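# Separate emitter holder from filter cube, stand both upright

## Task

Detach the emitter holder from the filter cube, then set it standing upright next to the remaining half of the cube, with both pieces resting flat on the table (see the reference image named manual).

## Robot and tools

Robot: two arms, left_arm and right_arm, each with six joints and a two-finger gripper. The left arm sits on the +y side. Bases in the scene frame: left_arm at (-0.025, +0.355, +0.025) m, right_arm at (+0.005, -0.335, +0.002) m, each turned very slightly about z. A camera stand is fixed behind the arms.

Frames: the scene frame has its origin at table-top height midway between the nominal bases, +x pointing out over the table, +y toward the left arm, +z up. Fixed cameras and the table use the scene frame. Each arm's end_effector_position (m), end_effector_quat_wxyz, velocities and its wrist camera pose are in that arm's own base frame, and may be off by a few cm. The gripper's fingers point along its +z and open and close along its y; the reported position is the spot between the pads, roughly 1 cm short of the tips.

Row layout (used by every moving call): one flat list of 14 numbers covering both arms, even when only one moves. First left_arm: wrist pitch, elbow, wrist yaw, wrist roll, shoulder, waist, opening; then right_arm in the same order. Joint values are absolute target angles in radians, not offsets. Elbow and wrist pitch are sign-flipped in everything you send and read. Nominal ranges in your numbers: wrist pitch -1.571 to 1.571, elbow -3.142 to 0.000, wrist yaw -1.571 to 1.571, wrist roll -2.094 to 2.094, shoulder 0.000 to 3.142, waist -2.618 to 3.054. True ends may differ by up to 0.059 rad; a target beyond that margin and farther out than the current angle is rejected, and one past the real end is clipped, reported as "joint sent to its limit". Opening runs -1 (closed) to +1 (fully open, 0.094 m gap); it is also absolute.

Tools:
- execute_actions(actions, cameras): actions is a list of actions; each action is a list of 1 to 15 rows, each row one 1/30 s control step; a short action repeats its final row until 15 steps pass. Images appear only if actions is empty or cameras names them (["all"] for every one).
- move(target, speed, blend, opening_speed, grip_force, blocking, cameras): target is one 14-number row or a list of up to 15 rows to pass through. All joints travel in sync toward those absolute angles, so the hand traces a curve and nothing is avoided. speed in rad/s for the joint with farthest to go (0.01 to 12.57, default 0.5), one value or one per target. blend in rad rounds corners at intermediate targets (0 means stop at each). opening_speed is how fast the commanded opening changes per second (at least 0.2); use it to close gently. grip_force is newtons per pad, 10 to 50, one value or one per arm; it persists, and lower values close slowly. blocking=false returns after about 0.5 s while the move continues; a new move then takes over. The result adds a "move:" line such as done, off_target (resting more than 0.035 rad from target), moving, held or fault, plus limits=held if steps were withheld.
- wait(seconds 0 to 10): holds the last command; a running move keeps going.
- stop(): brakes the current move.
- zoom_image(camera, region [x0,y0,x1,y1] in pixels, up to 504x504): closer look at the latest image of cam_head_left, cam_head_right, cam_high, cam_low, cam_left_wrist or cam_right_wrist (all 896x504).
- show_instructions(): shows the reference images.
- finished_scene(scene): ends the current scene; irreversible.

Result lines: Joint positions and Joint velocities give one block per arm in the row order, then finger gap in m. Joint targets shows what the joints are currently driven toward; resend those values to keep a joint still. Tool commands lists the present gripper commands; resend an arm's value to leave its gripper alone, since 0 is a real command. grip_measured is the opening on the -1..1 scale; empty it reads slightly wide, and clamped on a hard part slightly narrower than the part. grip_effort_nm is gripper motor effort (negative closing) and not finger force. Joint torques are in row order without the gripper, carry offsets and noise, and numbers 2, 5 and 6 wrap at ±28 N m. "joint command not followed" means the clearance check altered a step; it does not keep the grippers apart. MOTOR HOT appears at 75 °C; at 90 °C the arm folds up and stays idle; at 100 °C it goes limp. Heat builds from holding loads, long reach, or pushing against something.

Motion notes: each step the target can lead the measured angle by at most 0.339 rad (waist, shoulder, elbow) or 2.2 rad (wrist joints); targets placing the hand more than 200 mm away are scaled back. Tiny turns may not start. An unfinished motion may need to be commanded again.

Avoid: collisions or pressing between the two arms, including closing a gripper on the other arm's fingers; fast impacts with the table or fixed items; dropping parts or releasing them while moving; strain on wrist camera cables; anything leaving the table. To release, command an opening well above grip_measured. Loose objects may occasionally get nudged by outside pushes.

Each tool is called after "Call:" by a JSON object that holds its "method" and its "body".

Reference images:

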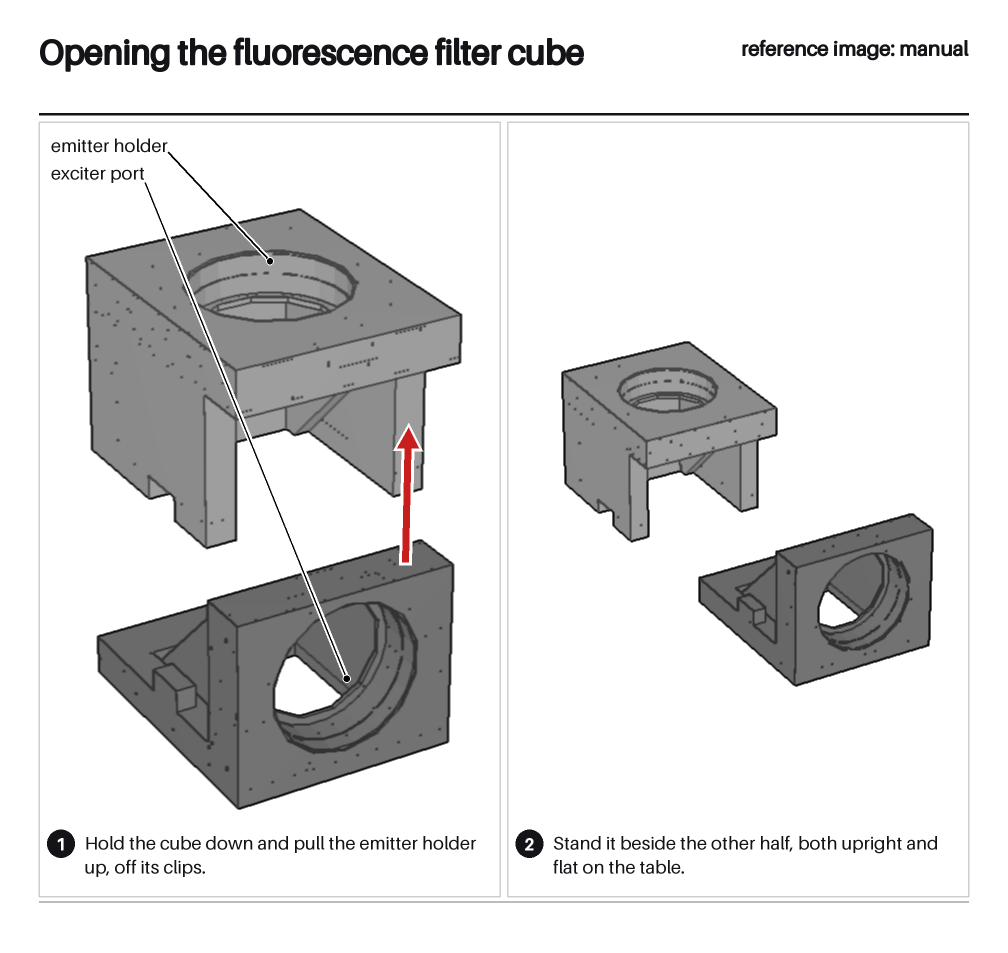

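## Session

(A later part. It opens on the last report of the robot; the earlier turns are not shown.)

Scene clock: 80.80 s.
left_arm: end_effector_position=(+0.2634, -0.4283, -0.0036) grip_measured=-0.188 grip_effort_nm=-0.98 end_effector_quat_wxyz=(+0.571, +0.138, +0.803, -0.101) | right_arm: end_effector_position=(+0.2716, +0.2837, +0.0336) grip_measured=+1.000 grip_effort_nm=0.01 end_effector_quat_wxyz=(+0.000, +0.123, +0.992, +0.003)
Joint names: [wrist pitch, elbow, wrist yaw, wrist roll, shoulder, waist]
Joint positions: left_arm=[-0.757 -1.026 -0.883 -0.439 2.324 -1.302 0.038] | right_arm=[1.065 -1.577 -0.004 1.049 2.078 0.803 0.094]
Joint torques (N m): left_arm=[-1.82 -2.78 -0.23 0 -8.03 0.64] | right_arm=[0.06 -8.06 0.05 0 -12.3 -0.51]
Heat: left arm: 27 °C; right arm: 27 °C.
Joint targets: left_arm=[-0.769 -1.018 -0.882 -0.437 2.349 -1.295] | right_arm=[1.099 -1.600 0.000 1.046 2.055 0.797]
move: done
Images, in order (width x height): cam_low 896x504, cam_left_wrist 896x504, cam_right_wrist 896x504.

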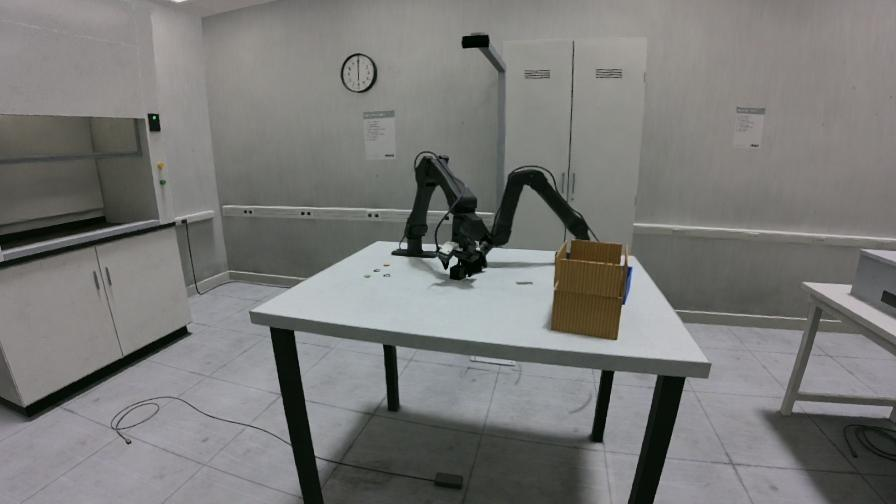

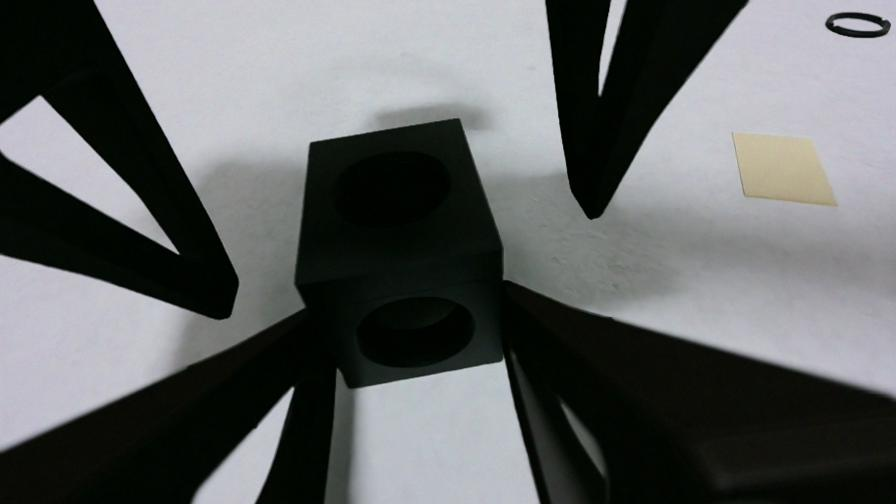

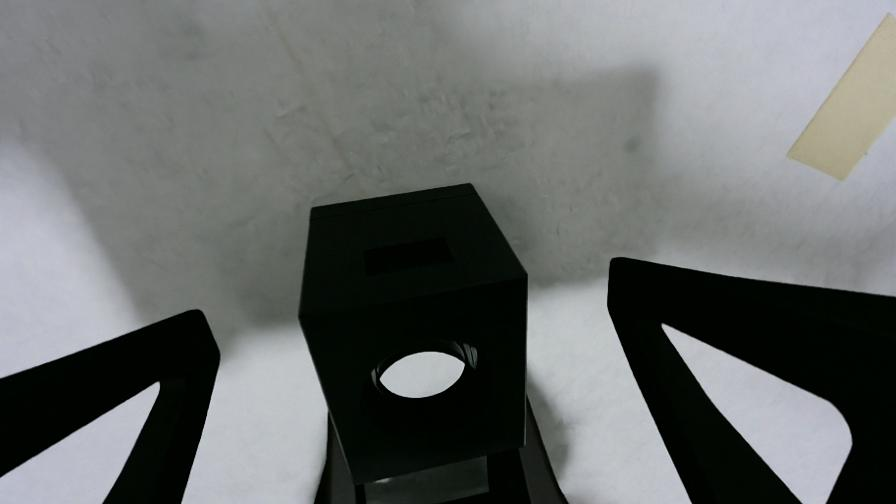

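Call:
{"method": "move", "body": {"target": [-0.769,-1.018,-0.882,-0.437,2.349,-1.295,-0.32, 1.122,-1.622,0,1.046,2.05,0.797,1], "speed": 0.1, "cameras": ["cam_low","cam_left_wrist","cam_right_wrist"]}}

Call:
{"method": "zoom_image", "body": {"camera": "cam_low", "region": [430, 230, 500, 290]}}

Scene clock: 83.40 s.
left_arm: end_effector_position=(+0.2634, -0.4283, -0.0036) grip_measured=-0.188 grip_effort_nm=-0.98 end_effector_quat_wxyz=(+0.571, +0.138, +0.803, -0.101) | right_arm: end_effector_position=(+0.2723, +0.2844, +0.0389) grip_measured=+1.000 grip_effort_nm=0.01 end_effector_quat_wxyz=(-0.001, +0.122, +0.992, +0.002)
Joint names: [wrist pitch, elbow, wrist yaw, wrist roll, shoulder, waist]
Joint positions: left_arm=[-0.757 -1.026 -0.883 -0.439 2.324 -1.302 0.038] | right_arm=[1.088 -1.598 -0.004 1.048 2.078 0.803 0.094]
Joint torques (N m): left_arm=[-1.82 -2.73 -0.24 0 -7.99 0.61] | right_arm=[0.03 -8.14 0.04 -0.03 -12.78 -0.55]
Heat: left arm: 27 °C; right arm: 27 °C.
Joint targets: left_arm=[-0.769 -1.018 -0.882 -0.437 2.349 -1.295] | right_arm=[1.122 -1.622 0.000 1.046 2.050 0.797]
move: done
Images, in order (width x height): cam_low 896x504, cam_left_wrist 896x504, cam_right_wrist 896x504.

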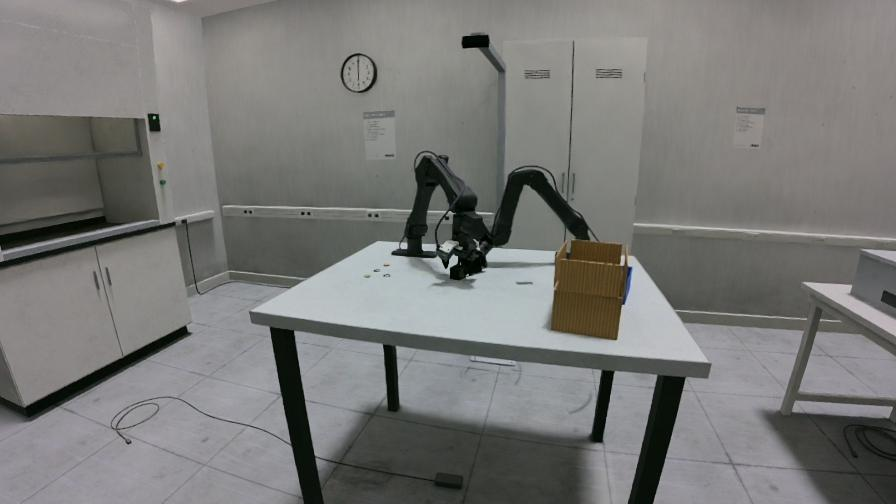

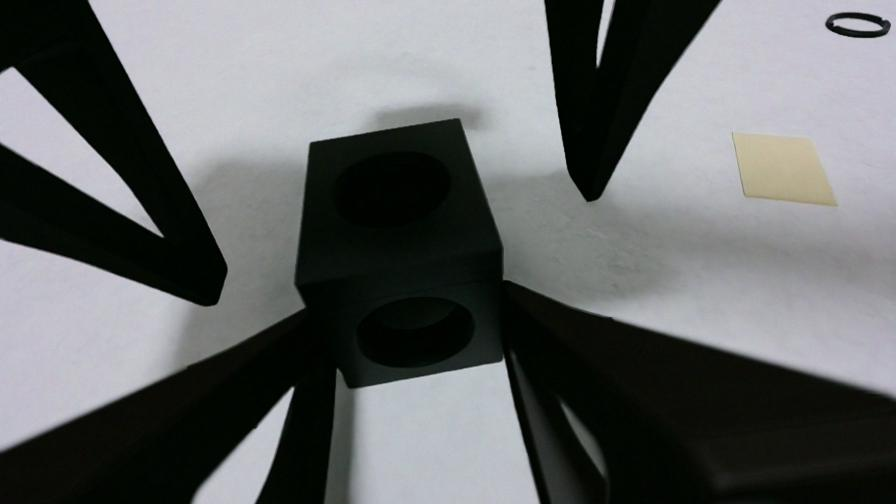

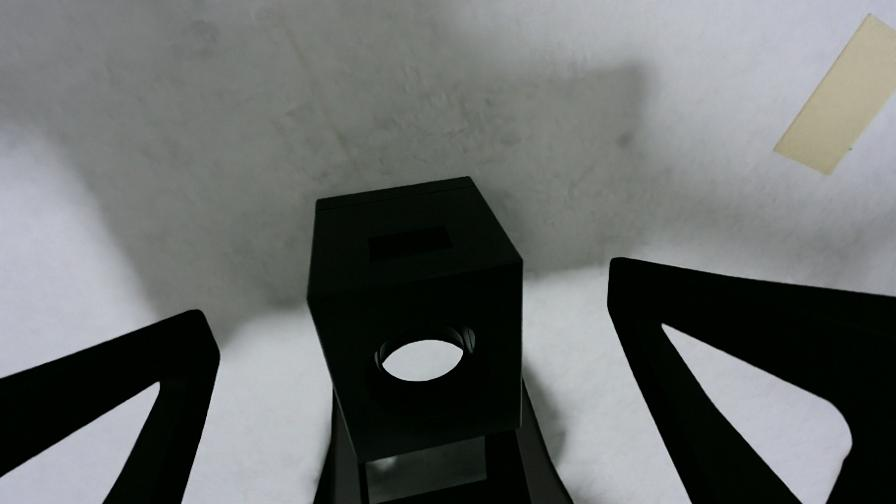

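Scaled by 7.200 from the camera's 896x504 image, which has a finer 1280x720 frame.

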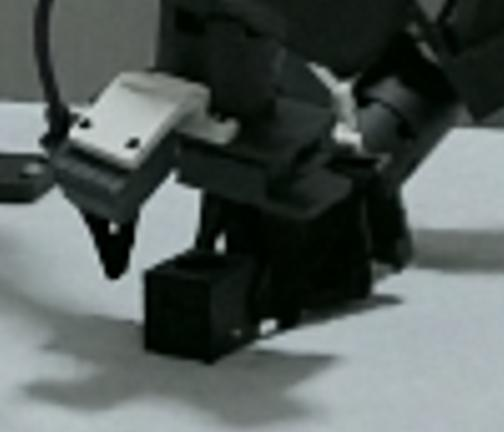

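Call:
{"method": "move", "body": {"target": [-0.769,-1.018,-0.882,-0.437,2.349,-1.295,-0.32, 1.122,-1.622,0,1.046,2.05,0.797,-0.3], "speed": 0.1, "opening_speed": 0.5, "cameras": ["cam_left_wrist","cam_right_wrist"]}}

Scene clock: 86.60 s.
left_arm: end_effector_position=(+0.2634, -0.4283, -0.0036) grip_measured=-0.188 grip_effort_nm=-0.98 end_effector_quat_wxyz=(+0.571, +0.138, +0.803, -0.101) | right_arm: end_effector_position=(+0.2710, +0.2831, +0.0389) grip_measured=-0.145 grip_effort_nm=-1.01 end_effector_quat_wxyz=(-0.003, +0.122, +0.993, -0.001)
Joint names: [wrist pitch, elbow, wrist yaw, wrist roll, shoulder, waist]
Joint positions: left_arm=[-0.757 -1.026 -0.883 -0.44 2.324 -1.302 0.038] | right_arm=[1.096 -1.598 -0.004 1.048 2.078 0.803 0.04]
Joint torques (N m): left_arm=[-1.82 -2.7 -0.25 0.01 -7.99 0.61] | right_arm=[-0.01 -8.12 0.03 -0.04 -12.81 -0.54]
Heat: left arm: 27 °C; right arm: 27 °C.
Joint targets: left_arm=[-0.769 -1.018 -0.882 -0.437 2.349 -1.295] | right_arm=[1.122 -1.622 0.000 1.046 2.050 0.797]
move: done
Images, in order (width x height): cam_left_wrist 896x504, cam_right_wrist 896x504.

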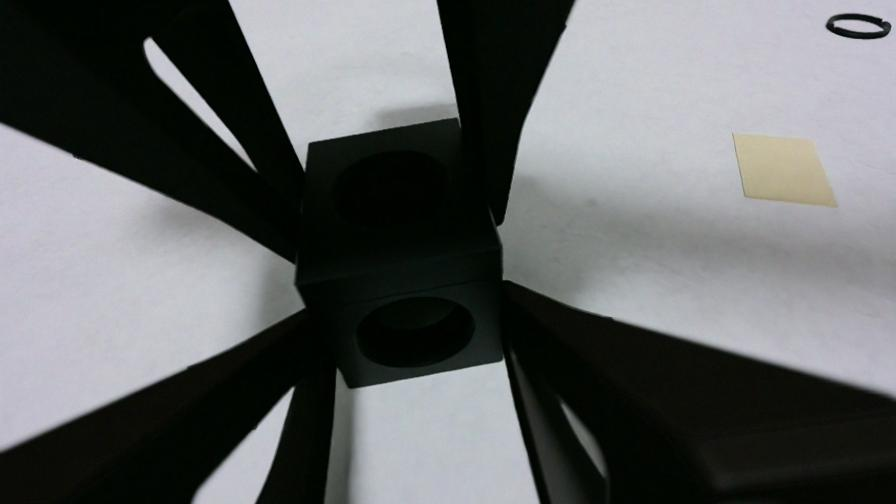

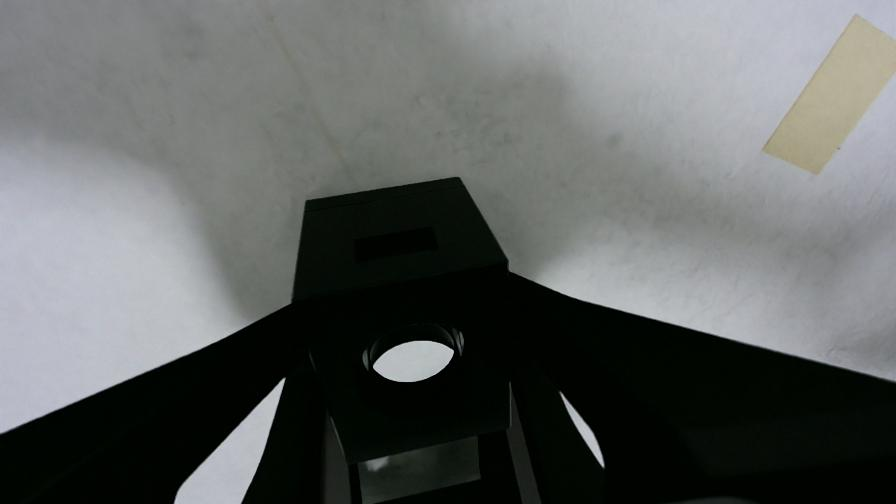

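Call:
{"method": "move", "body": {"target": [[-0.769,-1.018,-0.882,-0.437,2.349,-1.295,-0.32, 1.179,-1.666,0,1.046,2.037,0.797,-0.3],[-0.769,-1.018,-0.882,-0.437,2.349,-1.295,-0.32, 1.272,-1.745,0,1.046,2.022,0.797,-0.3]], "speed": 0.08, "blend": 0.02, "cameras": ["cam_low","cam_left_wrist","cam_right_wrist"]}}

Call:
{"method": "zoom_image", "body": {"camera": "cam_low", "region": [430, 230, 500, 290]}}

Scene clock: 89.97 s.
left_arm: end_effector_position=(+0.2683, -0.4305, +0.0138) grip_measured=-0.189 grip_effort_nm=-0.98 end_effector_quat_wxyz=(+0.596, +0.113, +0.786, -0.115) | right_arm: end_effector_position=(+0.2753, +0.2806, +0.0623) grip_measured=-0.147 grip_effort_nm=-1.02 end_effector_quat_wxyz=(+0.003, +0.121, +0.993, -0.014)
Joint names: [wrist pitch, elbow, wrist yaw, wrist roll, shoulder, waist]
Joint positions: left_arm=[-0.85 -1.026 -0.92 -0.412 2.324 -1.302 0.038] | right_arm=[1.203 -1.692 0.022 1.045 2.078 0.803 0.04]
Joint torques (N m): left_arm=[-0.88 -2.81 0.16 -0.32 -8.05 0.55] | right_arm=[0.44 -11.17 -0.25 0 -15.32 -0.54]
Heat: left arm: 27 °C; right arm: 28 °C.
Joint targets: left_arm=[-0.769 -1.018 -0.882 -0.437 2.349 -1.295] | right_arm=[1.272 -1.745 0.000 1.046 2.022 0.797]
move: off_target (left_arm, right_arm); left_arm: the wrist pitch is farthest, 0.081 rad from its target; right_arm: the wrist pitch is farthest, 0.069 rad from its target
Images, in order (width x height): cam_low 896x504, cam_left_wrist 896x504, cam_right_wrist 896x504.

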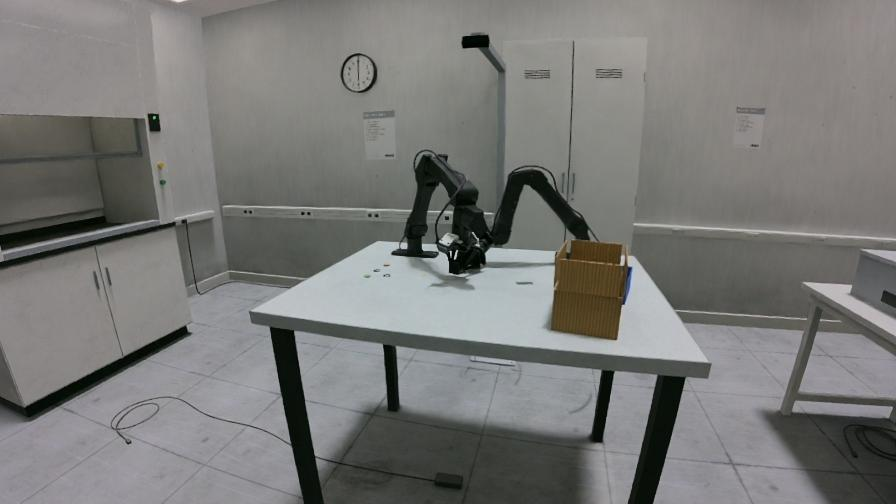

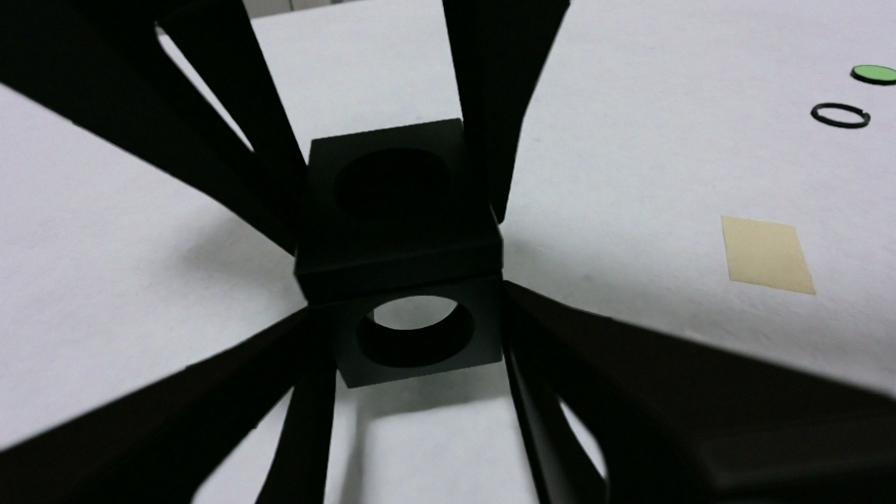

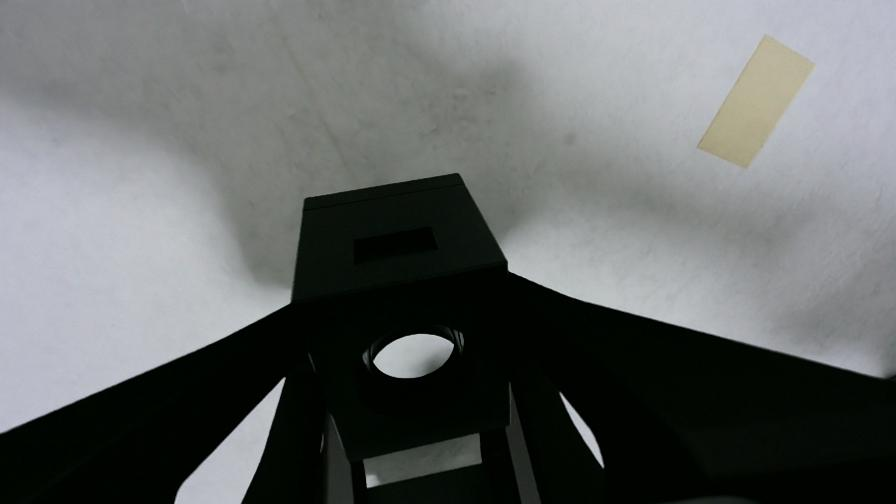

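Scaled by 7.200 from the camera's 896x504 image, which has a finer 1280x720 frame.

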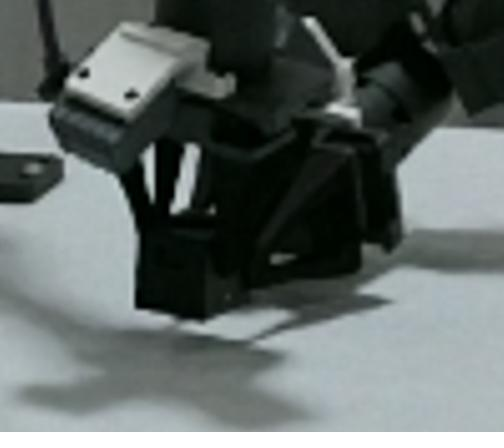

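Call:
{"method": "move", "body": {"target": [[-0.769,-1.018,-0.882,-0.437,2.349,-1.295,-0.32, 1.09,-1.585,0,1.046,2.085,0.797,-0.3],[-0.5,-1.018,-0.882,-0.437,2.349,-1.295,-0.32, 1.09,-1.585,0,1.046,2.085,0.797,-0.3]], "speed": 0.12, "cameras": ["cam_low","cam_left_wrist"]}}

Call:
{"method": "zoom_image", "body": {"camera": "cam_low", "region": [430, 230, 500, 290]}}

Scene clock: 95.97 s.
left_arm: end_effector_position=(+0.2638, -0.4249, -0.0074) grip_measured=-0.188 grip_effort_nm=-0.97 end_effector_quat_wxyz=(+0.565, +0.138, +0.809, -0.084) | right_arm: end_effector_position=(+0.2722, +0.2837, +0.0391) grip_measured=-0.147 grip_effort_nm=-1.02 end_effector_quat_wxyz=(-0.001, +0.119, +0.993, +0.001)
Joint names: [wrist pitch, elbow, wrist yaw, wrist roll, shoulder, waist]
Joint positions: left_arm=[-0.686 -1.042 -0.898 -0.463 2.32 -1.303 0.038] | right_arm=[1.092 -1.599 -0.002 1.041 2.078 0.803 0.04]
Joint torques (N m): left_arm=[0.27 -1.7 -0.11 0.28 -7.87 0.72] | right_arm=[-0.29 -4.41 0 0.04 -9.91 -0.58]
Heat: left arm: 26 °C; right arm: 28 °C.
Joint targets: left_arm=[-0.500 -1.018 -0.882 -0.437 2.349 -1.295] | right_arm=[1.090 -1.585 0.000 1.046 2.085 0.797]
move: off_target (left_arm); left_arm: the wrist pitch is farthest, 0.186 rad from its target
Images, in order (width x height): cam_low 896x504, cam_left_wrist 896x504.

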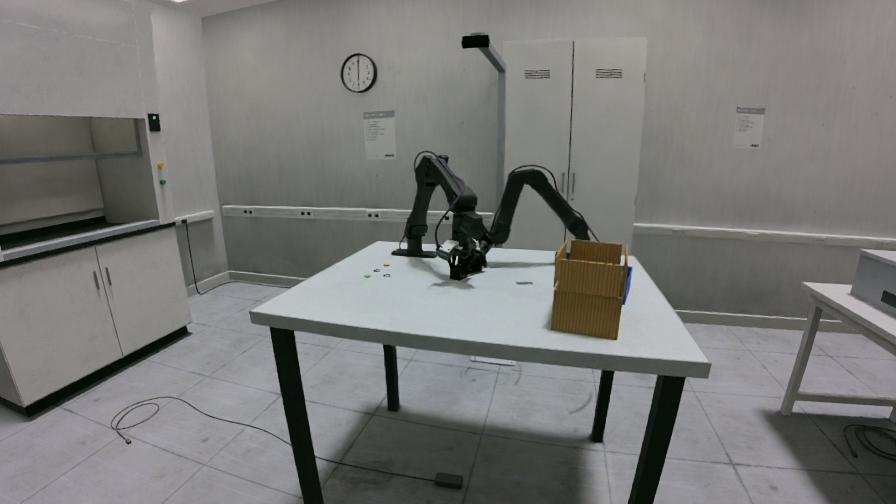

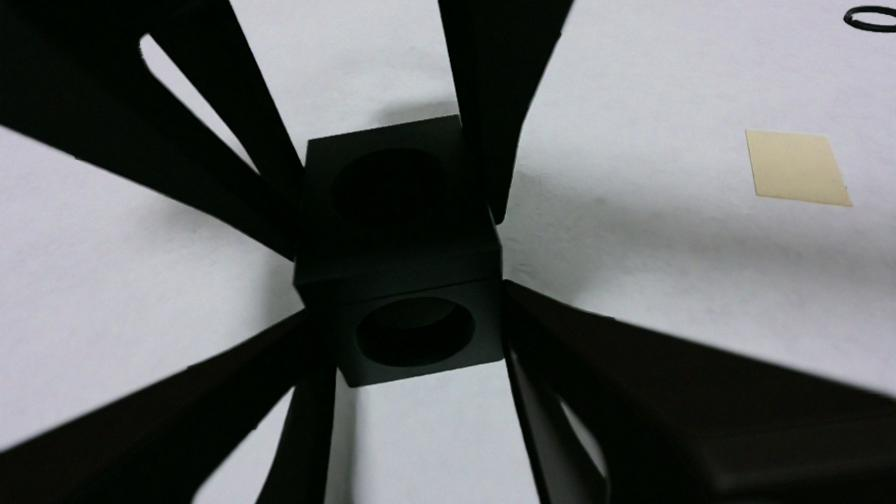

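Scaled by 7.200 from the camera's 896x504 image, which has a finer 1280x720 frame.

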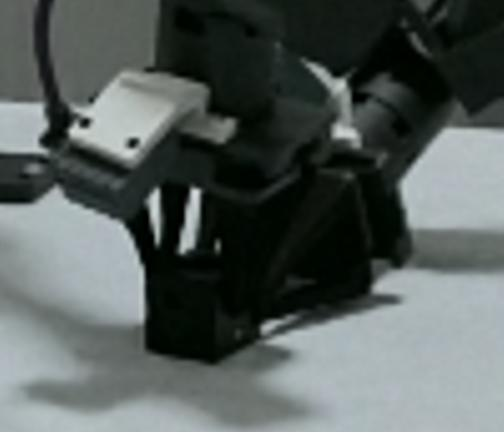

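Call:
{"method": "move", "body": {"target": [[-0.2,-1.018,-0.882,-0.437,2.36,-1.295,-0.34, 1.122,-1.622,0,1.046,2.05,0.797,-0.32],[-0.2,-1.018,-0.882,-0.437,2.36,-1.295,-0.34, 1.179,-1.666,0,1.046,2.037,0.797,-0.32],[-0.2,-1.018,-0.882,-0.437,2.36,-1.295,-0.34, 1.272,-1.745,0,1.046,2.022,0.797,-0.32]], "speed": [0.15,0.08,0.08], "blend": 0.02, "cameras": ["cam_low","cam_left_wrist"]}}

Call:
{"method": "zoom_image", "body": {"camera": "cam_low", "region": [430, 230, 500, 290]}}

Scene clock: 101.50 s.
left_arm: end_effector_position=(+0.2680, -0.4061, +0.0005) grip_measured=-0.189 grip_effort_nm=-0.97 end_effector_quat_wxyz=(+0.562, +0.134, +0.816, -0.019) | right_arm: end_effector_position=(+0.2795, +0.2993, +0.0578) grip_measured=-0.147 grip_effort_nm=-1.02 end_effector_quat_wxyz=(+0.003, +0.094, +0.995, +0.030)
Joint names: [wrist pitch, elbow, wrist yaw, wrist roll, shoulder, waist]
Joint positions: left_arm=[-0.479 -1.071 -0.983 -0.504 2.273 -1.303 0.038] | right_arm=[1.116 -1.673 -0.033 0.991 2.078 0.803 0.04]
Joint torques (N m): left_arm=[1.37 0.24 0.7 0.75 -3.78 0.69] | right_arm=[1.16 -13.14 0.36 0.54 -15.42 -0.58]
Heat: left arm: 26 °C; right arm: 29 °C.
Joint targets: left_arm=[-0.200 -1.018 -0.882 -0.437 2.360 -1.295] | right_arm=[1.272 -1.745 0.000 1.046 2.022 0.797]
move: off_target (left_arm, right_arm); blend cut to 0 rad at target 1; left_arm: the wrist pitch is farthest, 0.279 rad from its target; right_arm: the wrist pitch is farthest, 0.156 rad from its target
Images, in order (width x height): cam_low 896x504, cam_left_wrist 896x504.

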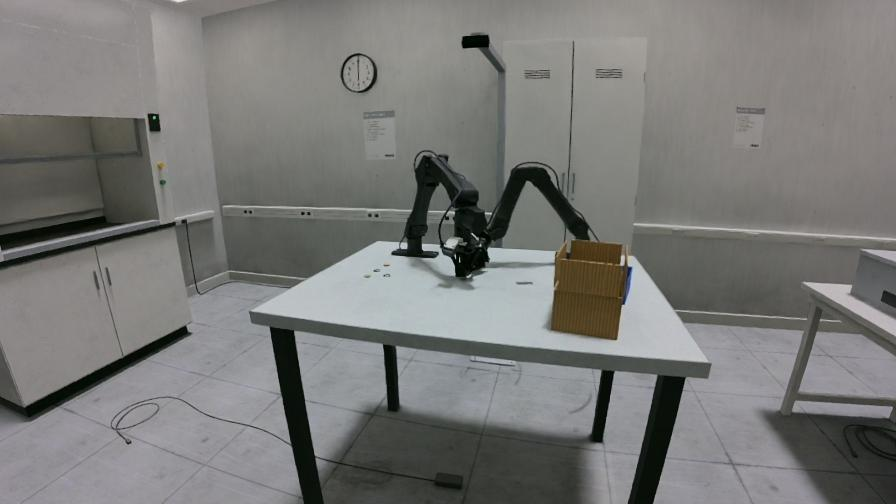

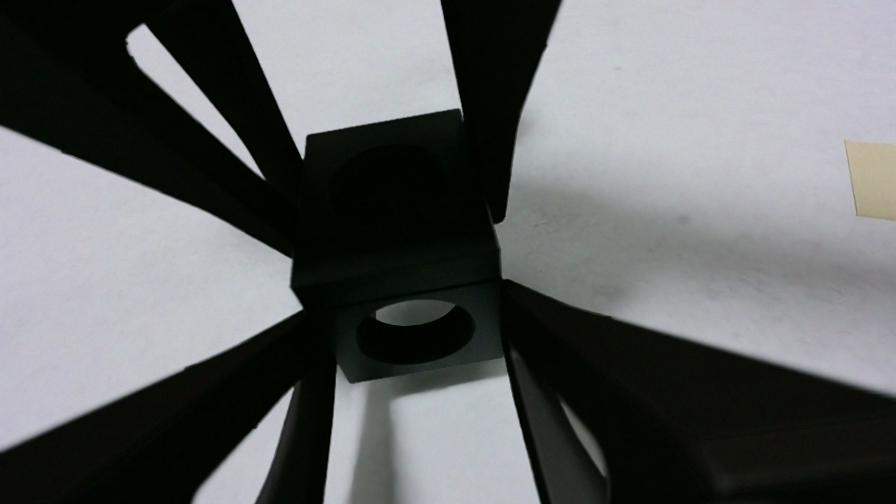

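Scaled by 7.200 from the camera's 896x504 image, which has a finer 1280x720 frame.

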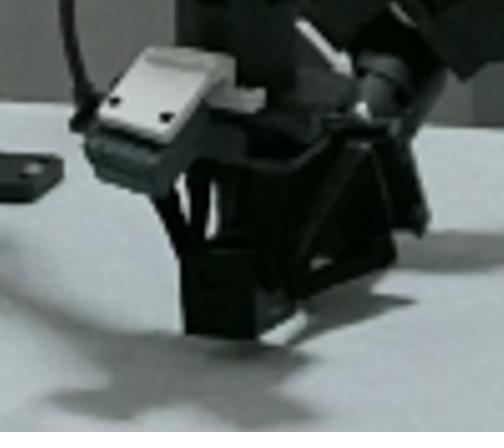

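Call:
{"method": "zoom_image", "body": {"camera": "cam_left_wrist", "region": [270, 90, 530, 400]}}

Scaled by 1.626 from the camera's 896x504 image, which has a finer 1280x720 frame.

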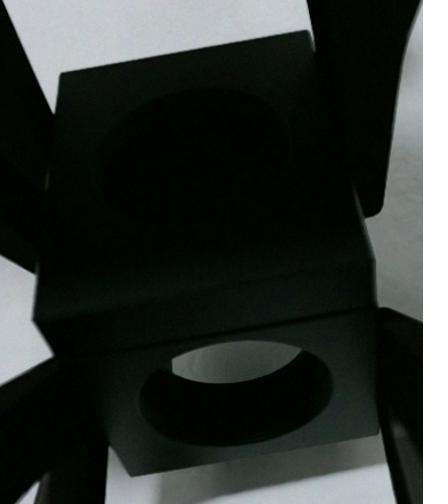

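Call:
{"method": "move", "body": {"target": [[-0.5,-1.018,-0.882,-0.437,2.36,-1.295,-0.34, 1.09,-1.585,0,1.046,2.085,0.797,-0.32],[-0.25,-0.93,-0.72,-0.41,2.50,-1.295,-0.34, 1.09,-1.585,0,1.046,2.085,0.797,-0.32],[-0.25,-0.93,-0.72,-0.41,2.50,-1.295,-0.34, 1.14,-1.70,0,1.046,2.0,0.797,-0.32]], "speed": [0.15,0.15,0.08], "cameras": ["cam_low","cam_left_wrist"]}}

Call:
{"method": "zoom_image", "body": {"camera": "cam_low", "region": [430, 230, 500, 290]}}

Scene clock: 110.67 s.
left_arm: end_effector_position=(+0.2648, -0.4066, -0.0181) grip_measured=-0.189 grip_effort_nm=-0.98 end_effector_quat_wxyz=(+0.564, +0.151, +0.811, -0.038) | right_arm: end_effector_position=(+0.2775, +0.2968, +0.0458) grip_measured=-0.147 grip_effort_nm=-1.02 end_effector_quat_wxyz=(+0.002, +0.108, +0.994, +0.028)
Joint names: [wrist pitch, elbow, wrist yaw, wrist roll, shoulder, waist]
Joint positions: left_arm=[-0.641 -1.022 -0.943 -0.446 2.326 -1.301 0.038] | right_arm=[1.071 -1.625 -0.031 1.02 2.078 0.803 0.04]
Joint torques (N m): left_arm=[2.48 3.75 2.02 0.4 2.63 0.5] | right_arm=[0.29 -13.35 0.33 0.27 -17.25 -0.55]
Heat: left arm: 27 °C; right arm: 30 °C.
Joint targets: left_arm=[-0.250 -0.930 -0.720 -0.410 2.500 -1.295] | right_arm=[1.140 -1.700 0.000 1.046 2.000 0.797]
move: off_target (left_arm, right_arm); left_arm: the wrist pitch is farthest, 0.391 rad from its target; right_arm: the shoulder is farthest, 0.078 rad from its target
Images, in order (width x height): cam_low 896x504, cam_left_wrist 896x504.

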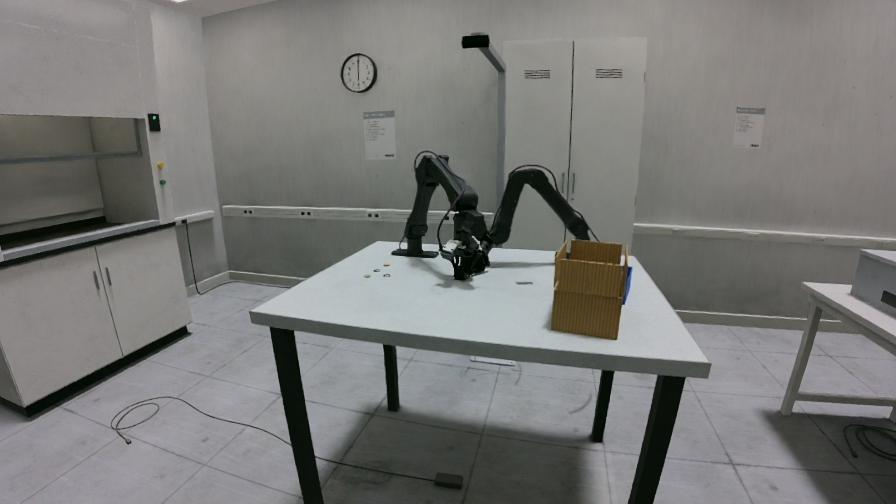

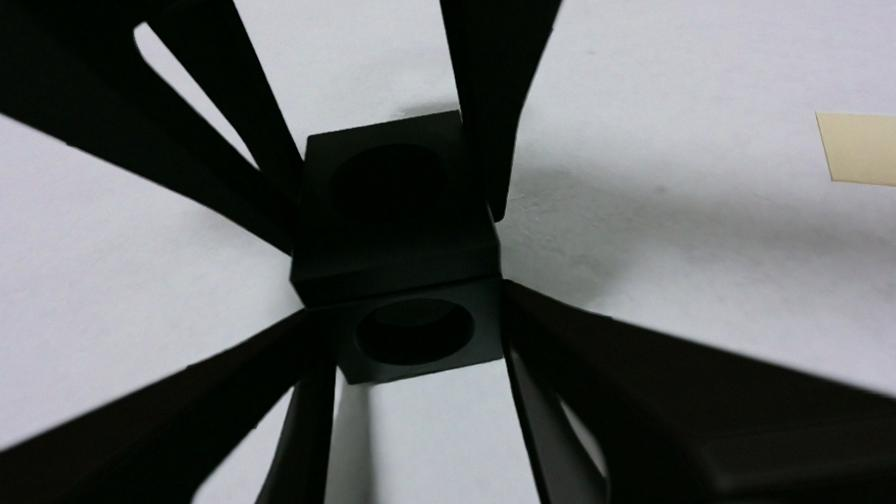

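Scaled by 7.200 from the camera's 896x504 image, which has a finer 1280x720 frame.

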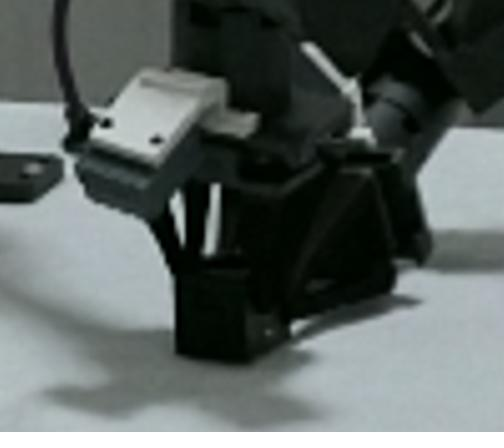

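Call:
{"method": "move", "body": {"target": [[-0.22,-0.91,-0.70,-0.40,2.52,-1.295,-0.34, 1.17,-1.78,0,1.046,1.95,0.797,-0.34],[-0.2,-0.90,-0.69,-0.40,2.54,-1.295,-0.34, 1.2,-1.85,0,1.046,1.91,0.797,-0.34]], "speed": 0.08, "cameras": ["cam_low","cam_left_wrist"]}}

Call:
{"method": "zoom_image", "body": {"camera": "cam_left_wrist", "region": [270, 90, 530, 400]}}

Scene clock: 113.97 s.
left_arm: end_effector_position=(+0.2648, -0.4063, -0.0187) grip_measured=-0.189 grip_effort_nm=-0.98 end_effector_quat_wxyz=(+0.567, +0.145, +0.810, -0.045) | right_arm: end_effector_position=(+0.3008, +0.3149, +0.1482) grip_measured=-0.147 grip_effort_nm=-1.02 end_effector_quat_wxyz=(+0.076, +0.116, +0.984, +0.109)
Joint names: [wrist pitch, elbow, wrist yaw, wrist roll, shoulder, waist]
Joint positions: left_arm=[-0.674 -1.014 -0.943 -0.448 2.333 -1.301 0.038] | right_arm=[1.172 -1.822 -0.012 1.036 1.956 0.801 0.04]
Joint torques (N m): left_arm=[2.75 4.4 1.98 0.46 3.07 0.47] | right_arm=[-0.47 -9.18 0.1 0.07 -13.9 -0.39]
Heat: left arm: 29 °C; right arm: 30 °C.
Joint targets: left_arm=[-0.262 -0.915 -0.723 -0.406 2.513 -1.296] | right_arm=[1.200 -1.850 0.000 1.046 1.910 0.797]
move: off_target (left_arm, right_arm); left_arm: the wrist pitch is farthest, 0.474 rad from its target; right_arm: the shoulder is farthest, 0.046 rad from its target
Images, in order (width x height): cam_low 896x504, cam_left_wrist 896x504.

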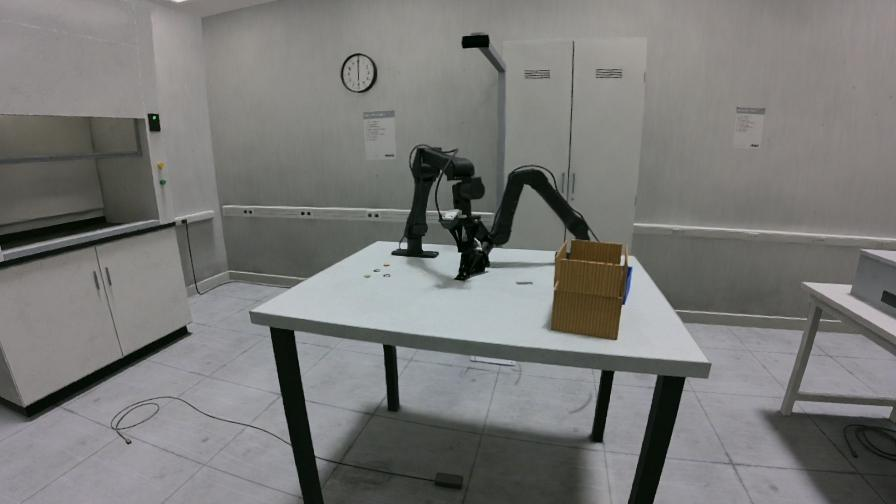

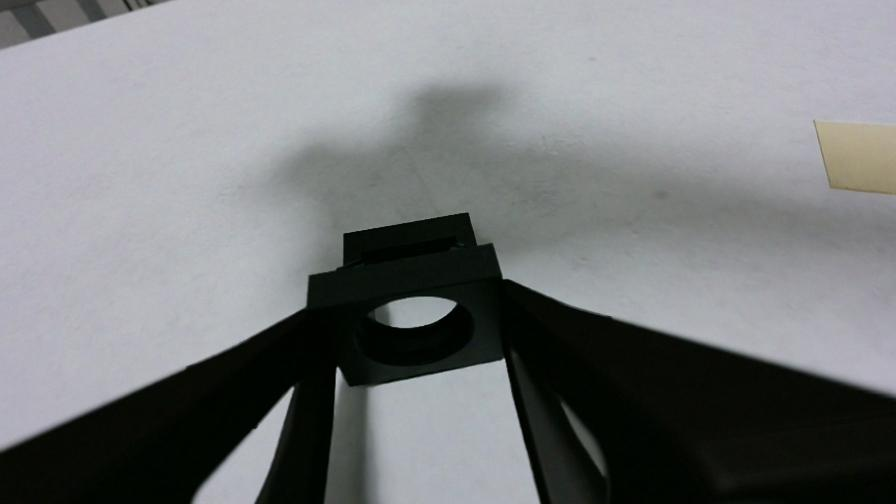

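Scaled by 1.626 from the camera's 896x504 image, which has a finer 1280x720 frame.

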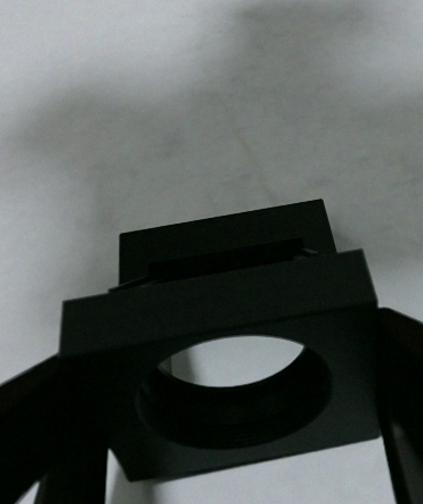

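Call:
{"method": "move", "body": {"target": [[-0.69,-1.022,-0.935,-0.446,2.33,-1.3,-0.34, 1.47,-1.945,0,1.046,2.035,0.797,-0.34],[-0.69,-1.022,-0.935,-0.446,2.33,-1.3,0.8, 1.47,-1.945,0,1.046,2.035,0.797,-0.34],[-0.46,-0.91,-1.073,-0.765,2.205,-1.475,0.8, 1.47,-1.945,0,1.046,2.035,0.797,-0.34]], "speed": [0.3,0.3,0.3], "opening_speed": 1.0, "cameras": ["cam_head_left","cam_low","cam_left_wrist","cam_right_wrist"]}}

Call:
{"method": "zoom_image", "body": {"camera": "cam_low", "region": [430, 230, 500, 290]}}

Scene clock: 121.90 s.
left_arm: end_effector_position=(+0.1994, -0.3928, -0.0112) grip_measured=+0.799 grip_effort_nm=0.13 end_effector_quat_wxyz=(+0.562, +0.104, +0.817, -0.077) | right_arm: end_effector_position=(+0.2710, +0.2841, +0.1410) grip_measured=-0.147 grip_effort_nm=-1.02 end_effector_quat_wxyz=(+0.006, +0.117, +0.993, +0.017)
Joint names: [wrist pitch, elbow, wrist yaw, wrist roll, shoulder, waist]
Joint positions: left_arm=[-0.495 -0.922 -1.061 -0.76 2.236 -1.469 0.084] | right_arm=[1.434 -1.916 -0.012 1.036 2.018 0.801 0.04]
Joint torques (N m): left_arm=[-1.06 -2.24 -0.51 -0.1 -11.19 -0.46] | right_arm=[0.01 -8.75 0.12 0.07 -8.8 -0.43]
Heat: left arm: 29 °C; right arm: 30 °C.
Joint targets: left_arm=[-0.460 -0.910 -1.073 -0.765 2.205 -1.475] | right_arm=[1.470 -1.945 0.000 1.046 2.035 0.797]
move: off_target (right_arm); target 2's new numbers were sent with left_arm's wrist pitch 0.053 rad from that target; right_arm: the wrist pitch is farthest, 0.036 rad from its target
Images, in order (width x height): cam_head_left 896x504, cam_low 896x504, cam_left_wrist 896x504, cam_right_wrist 896x504.

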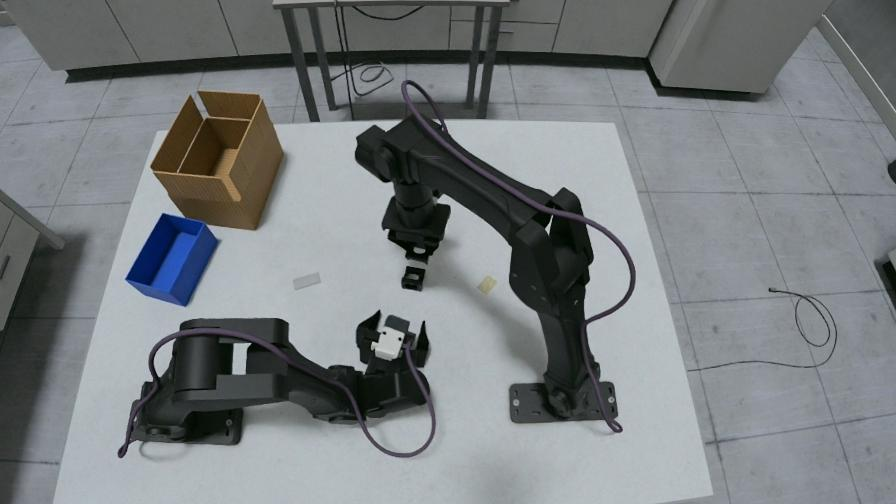

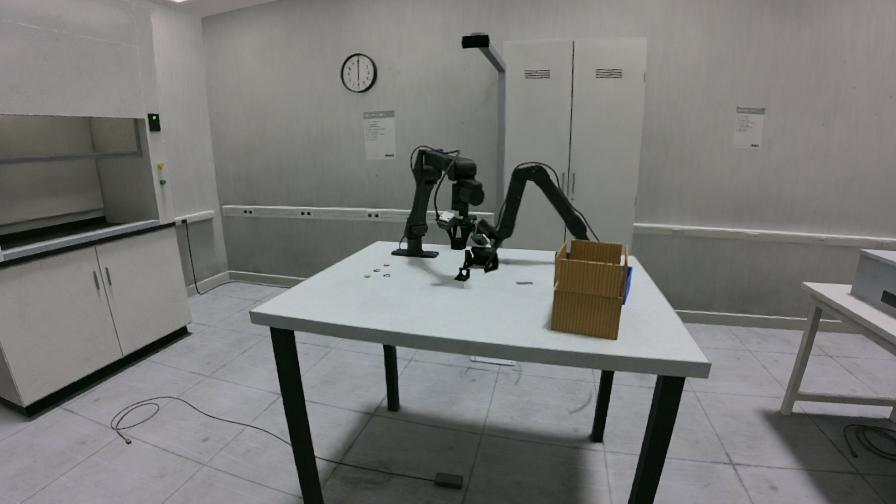

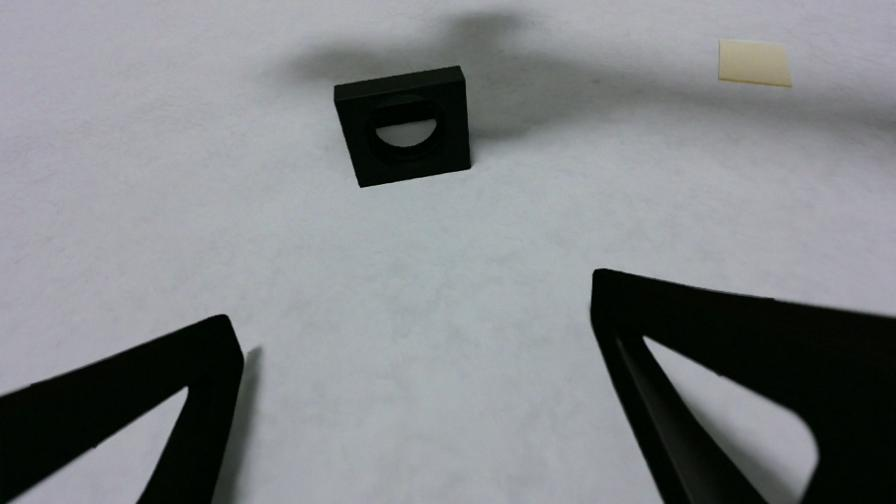

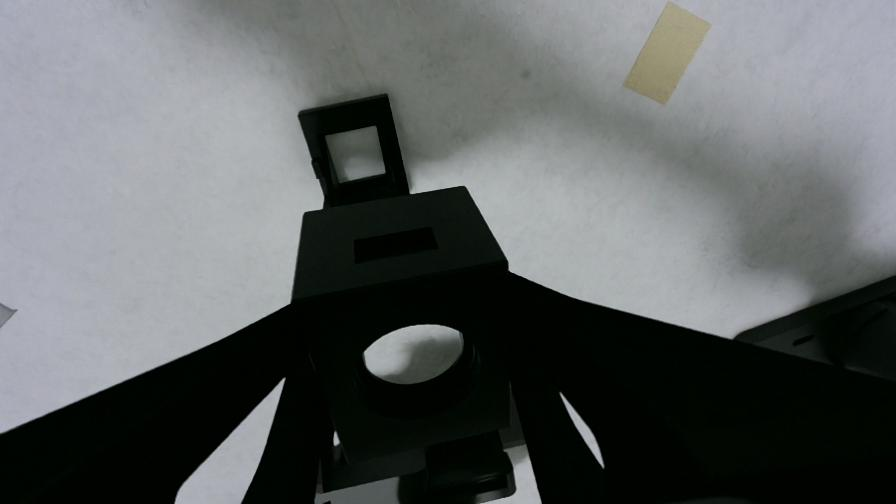

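Scaled by 7.200 from the camera's 896x504 image, which has a finer 1280x720 frame.

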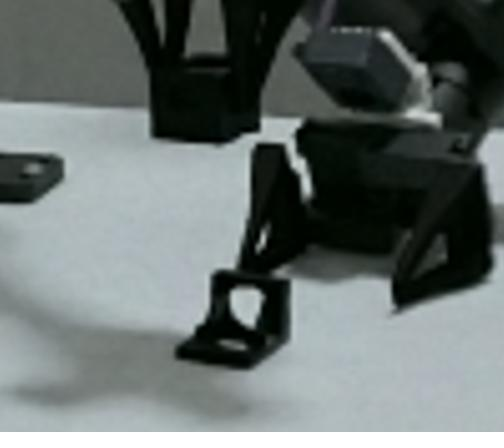

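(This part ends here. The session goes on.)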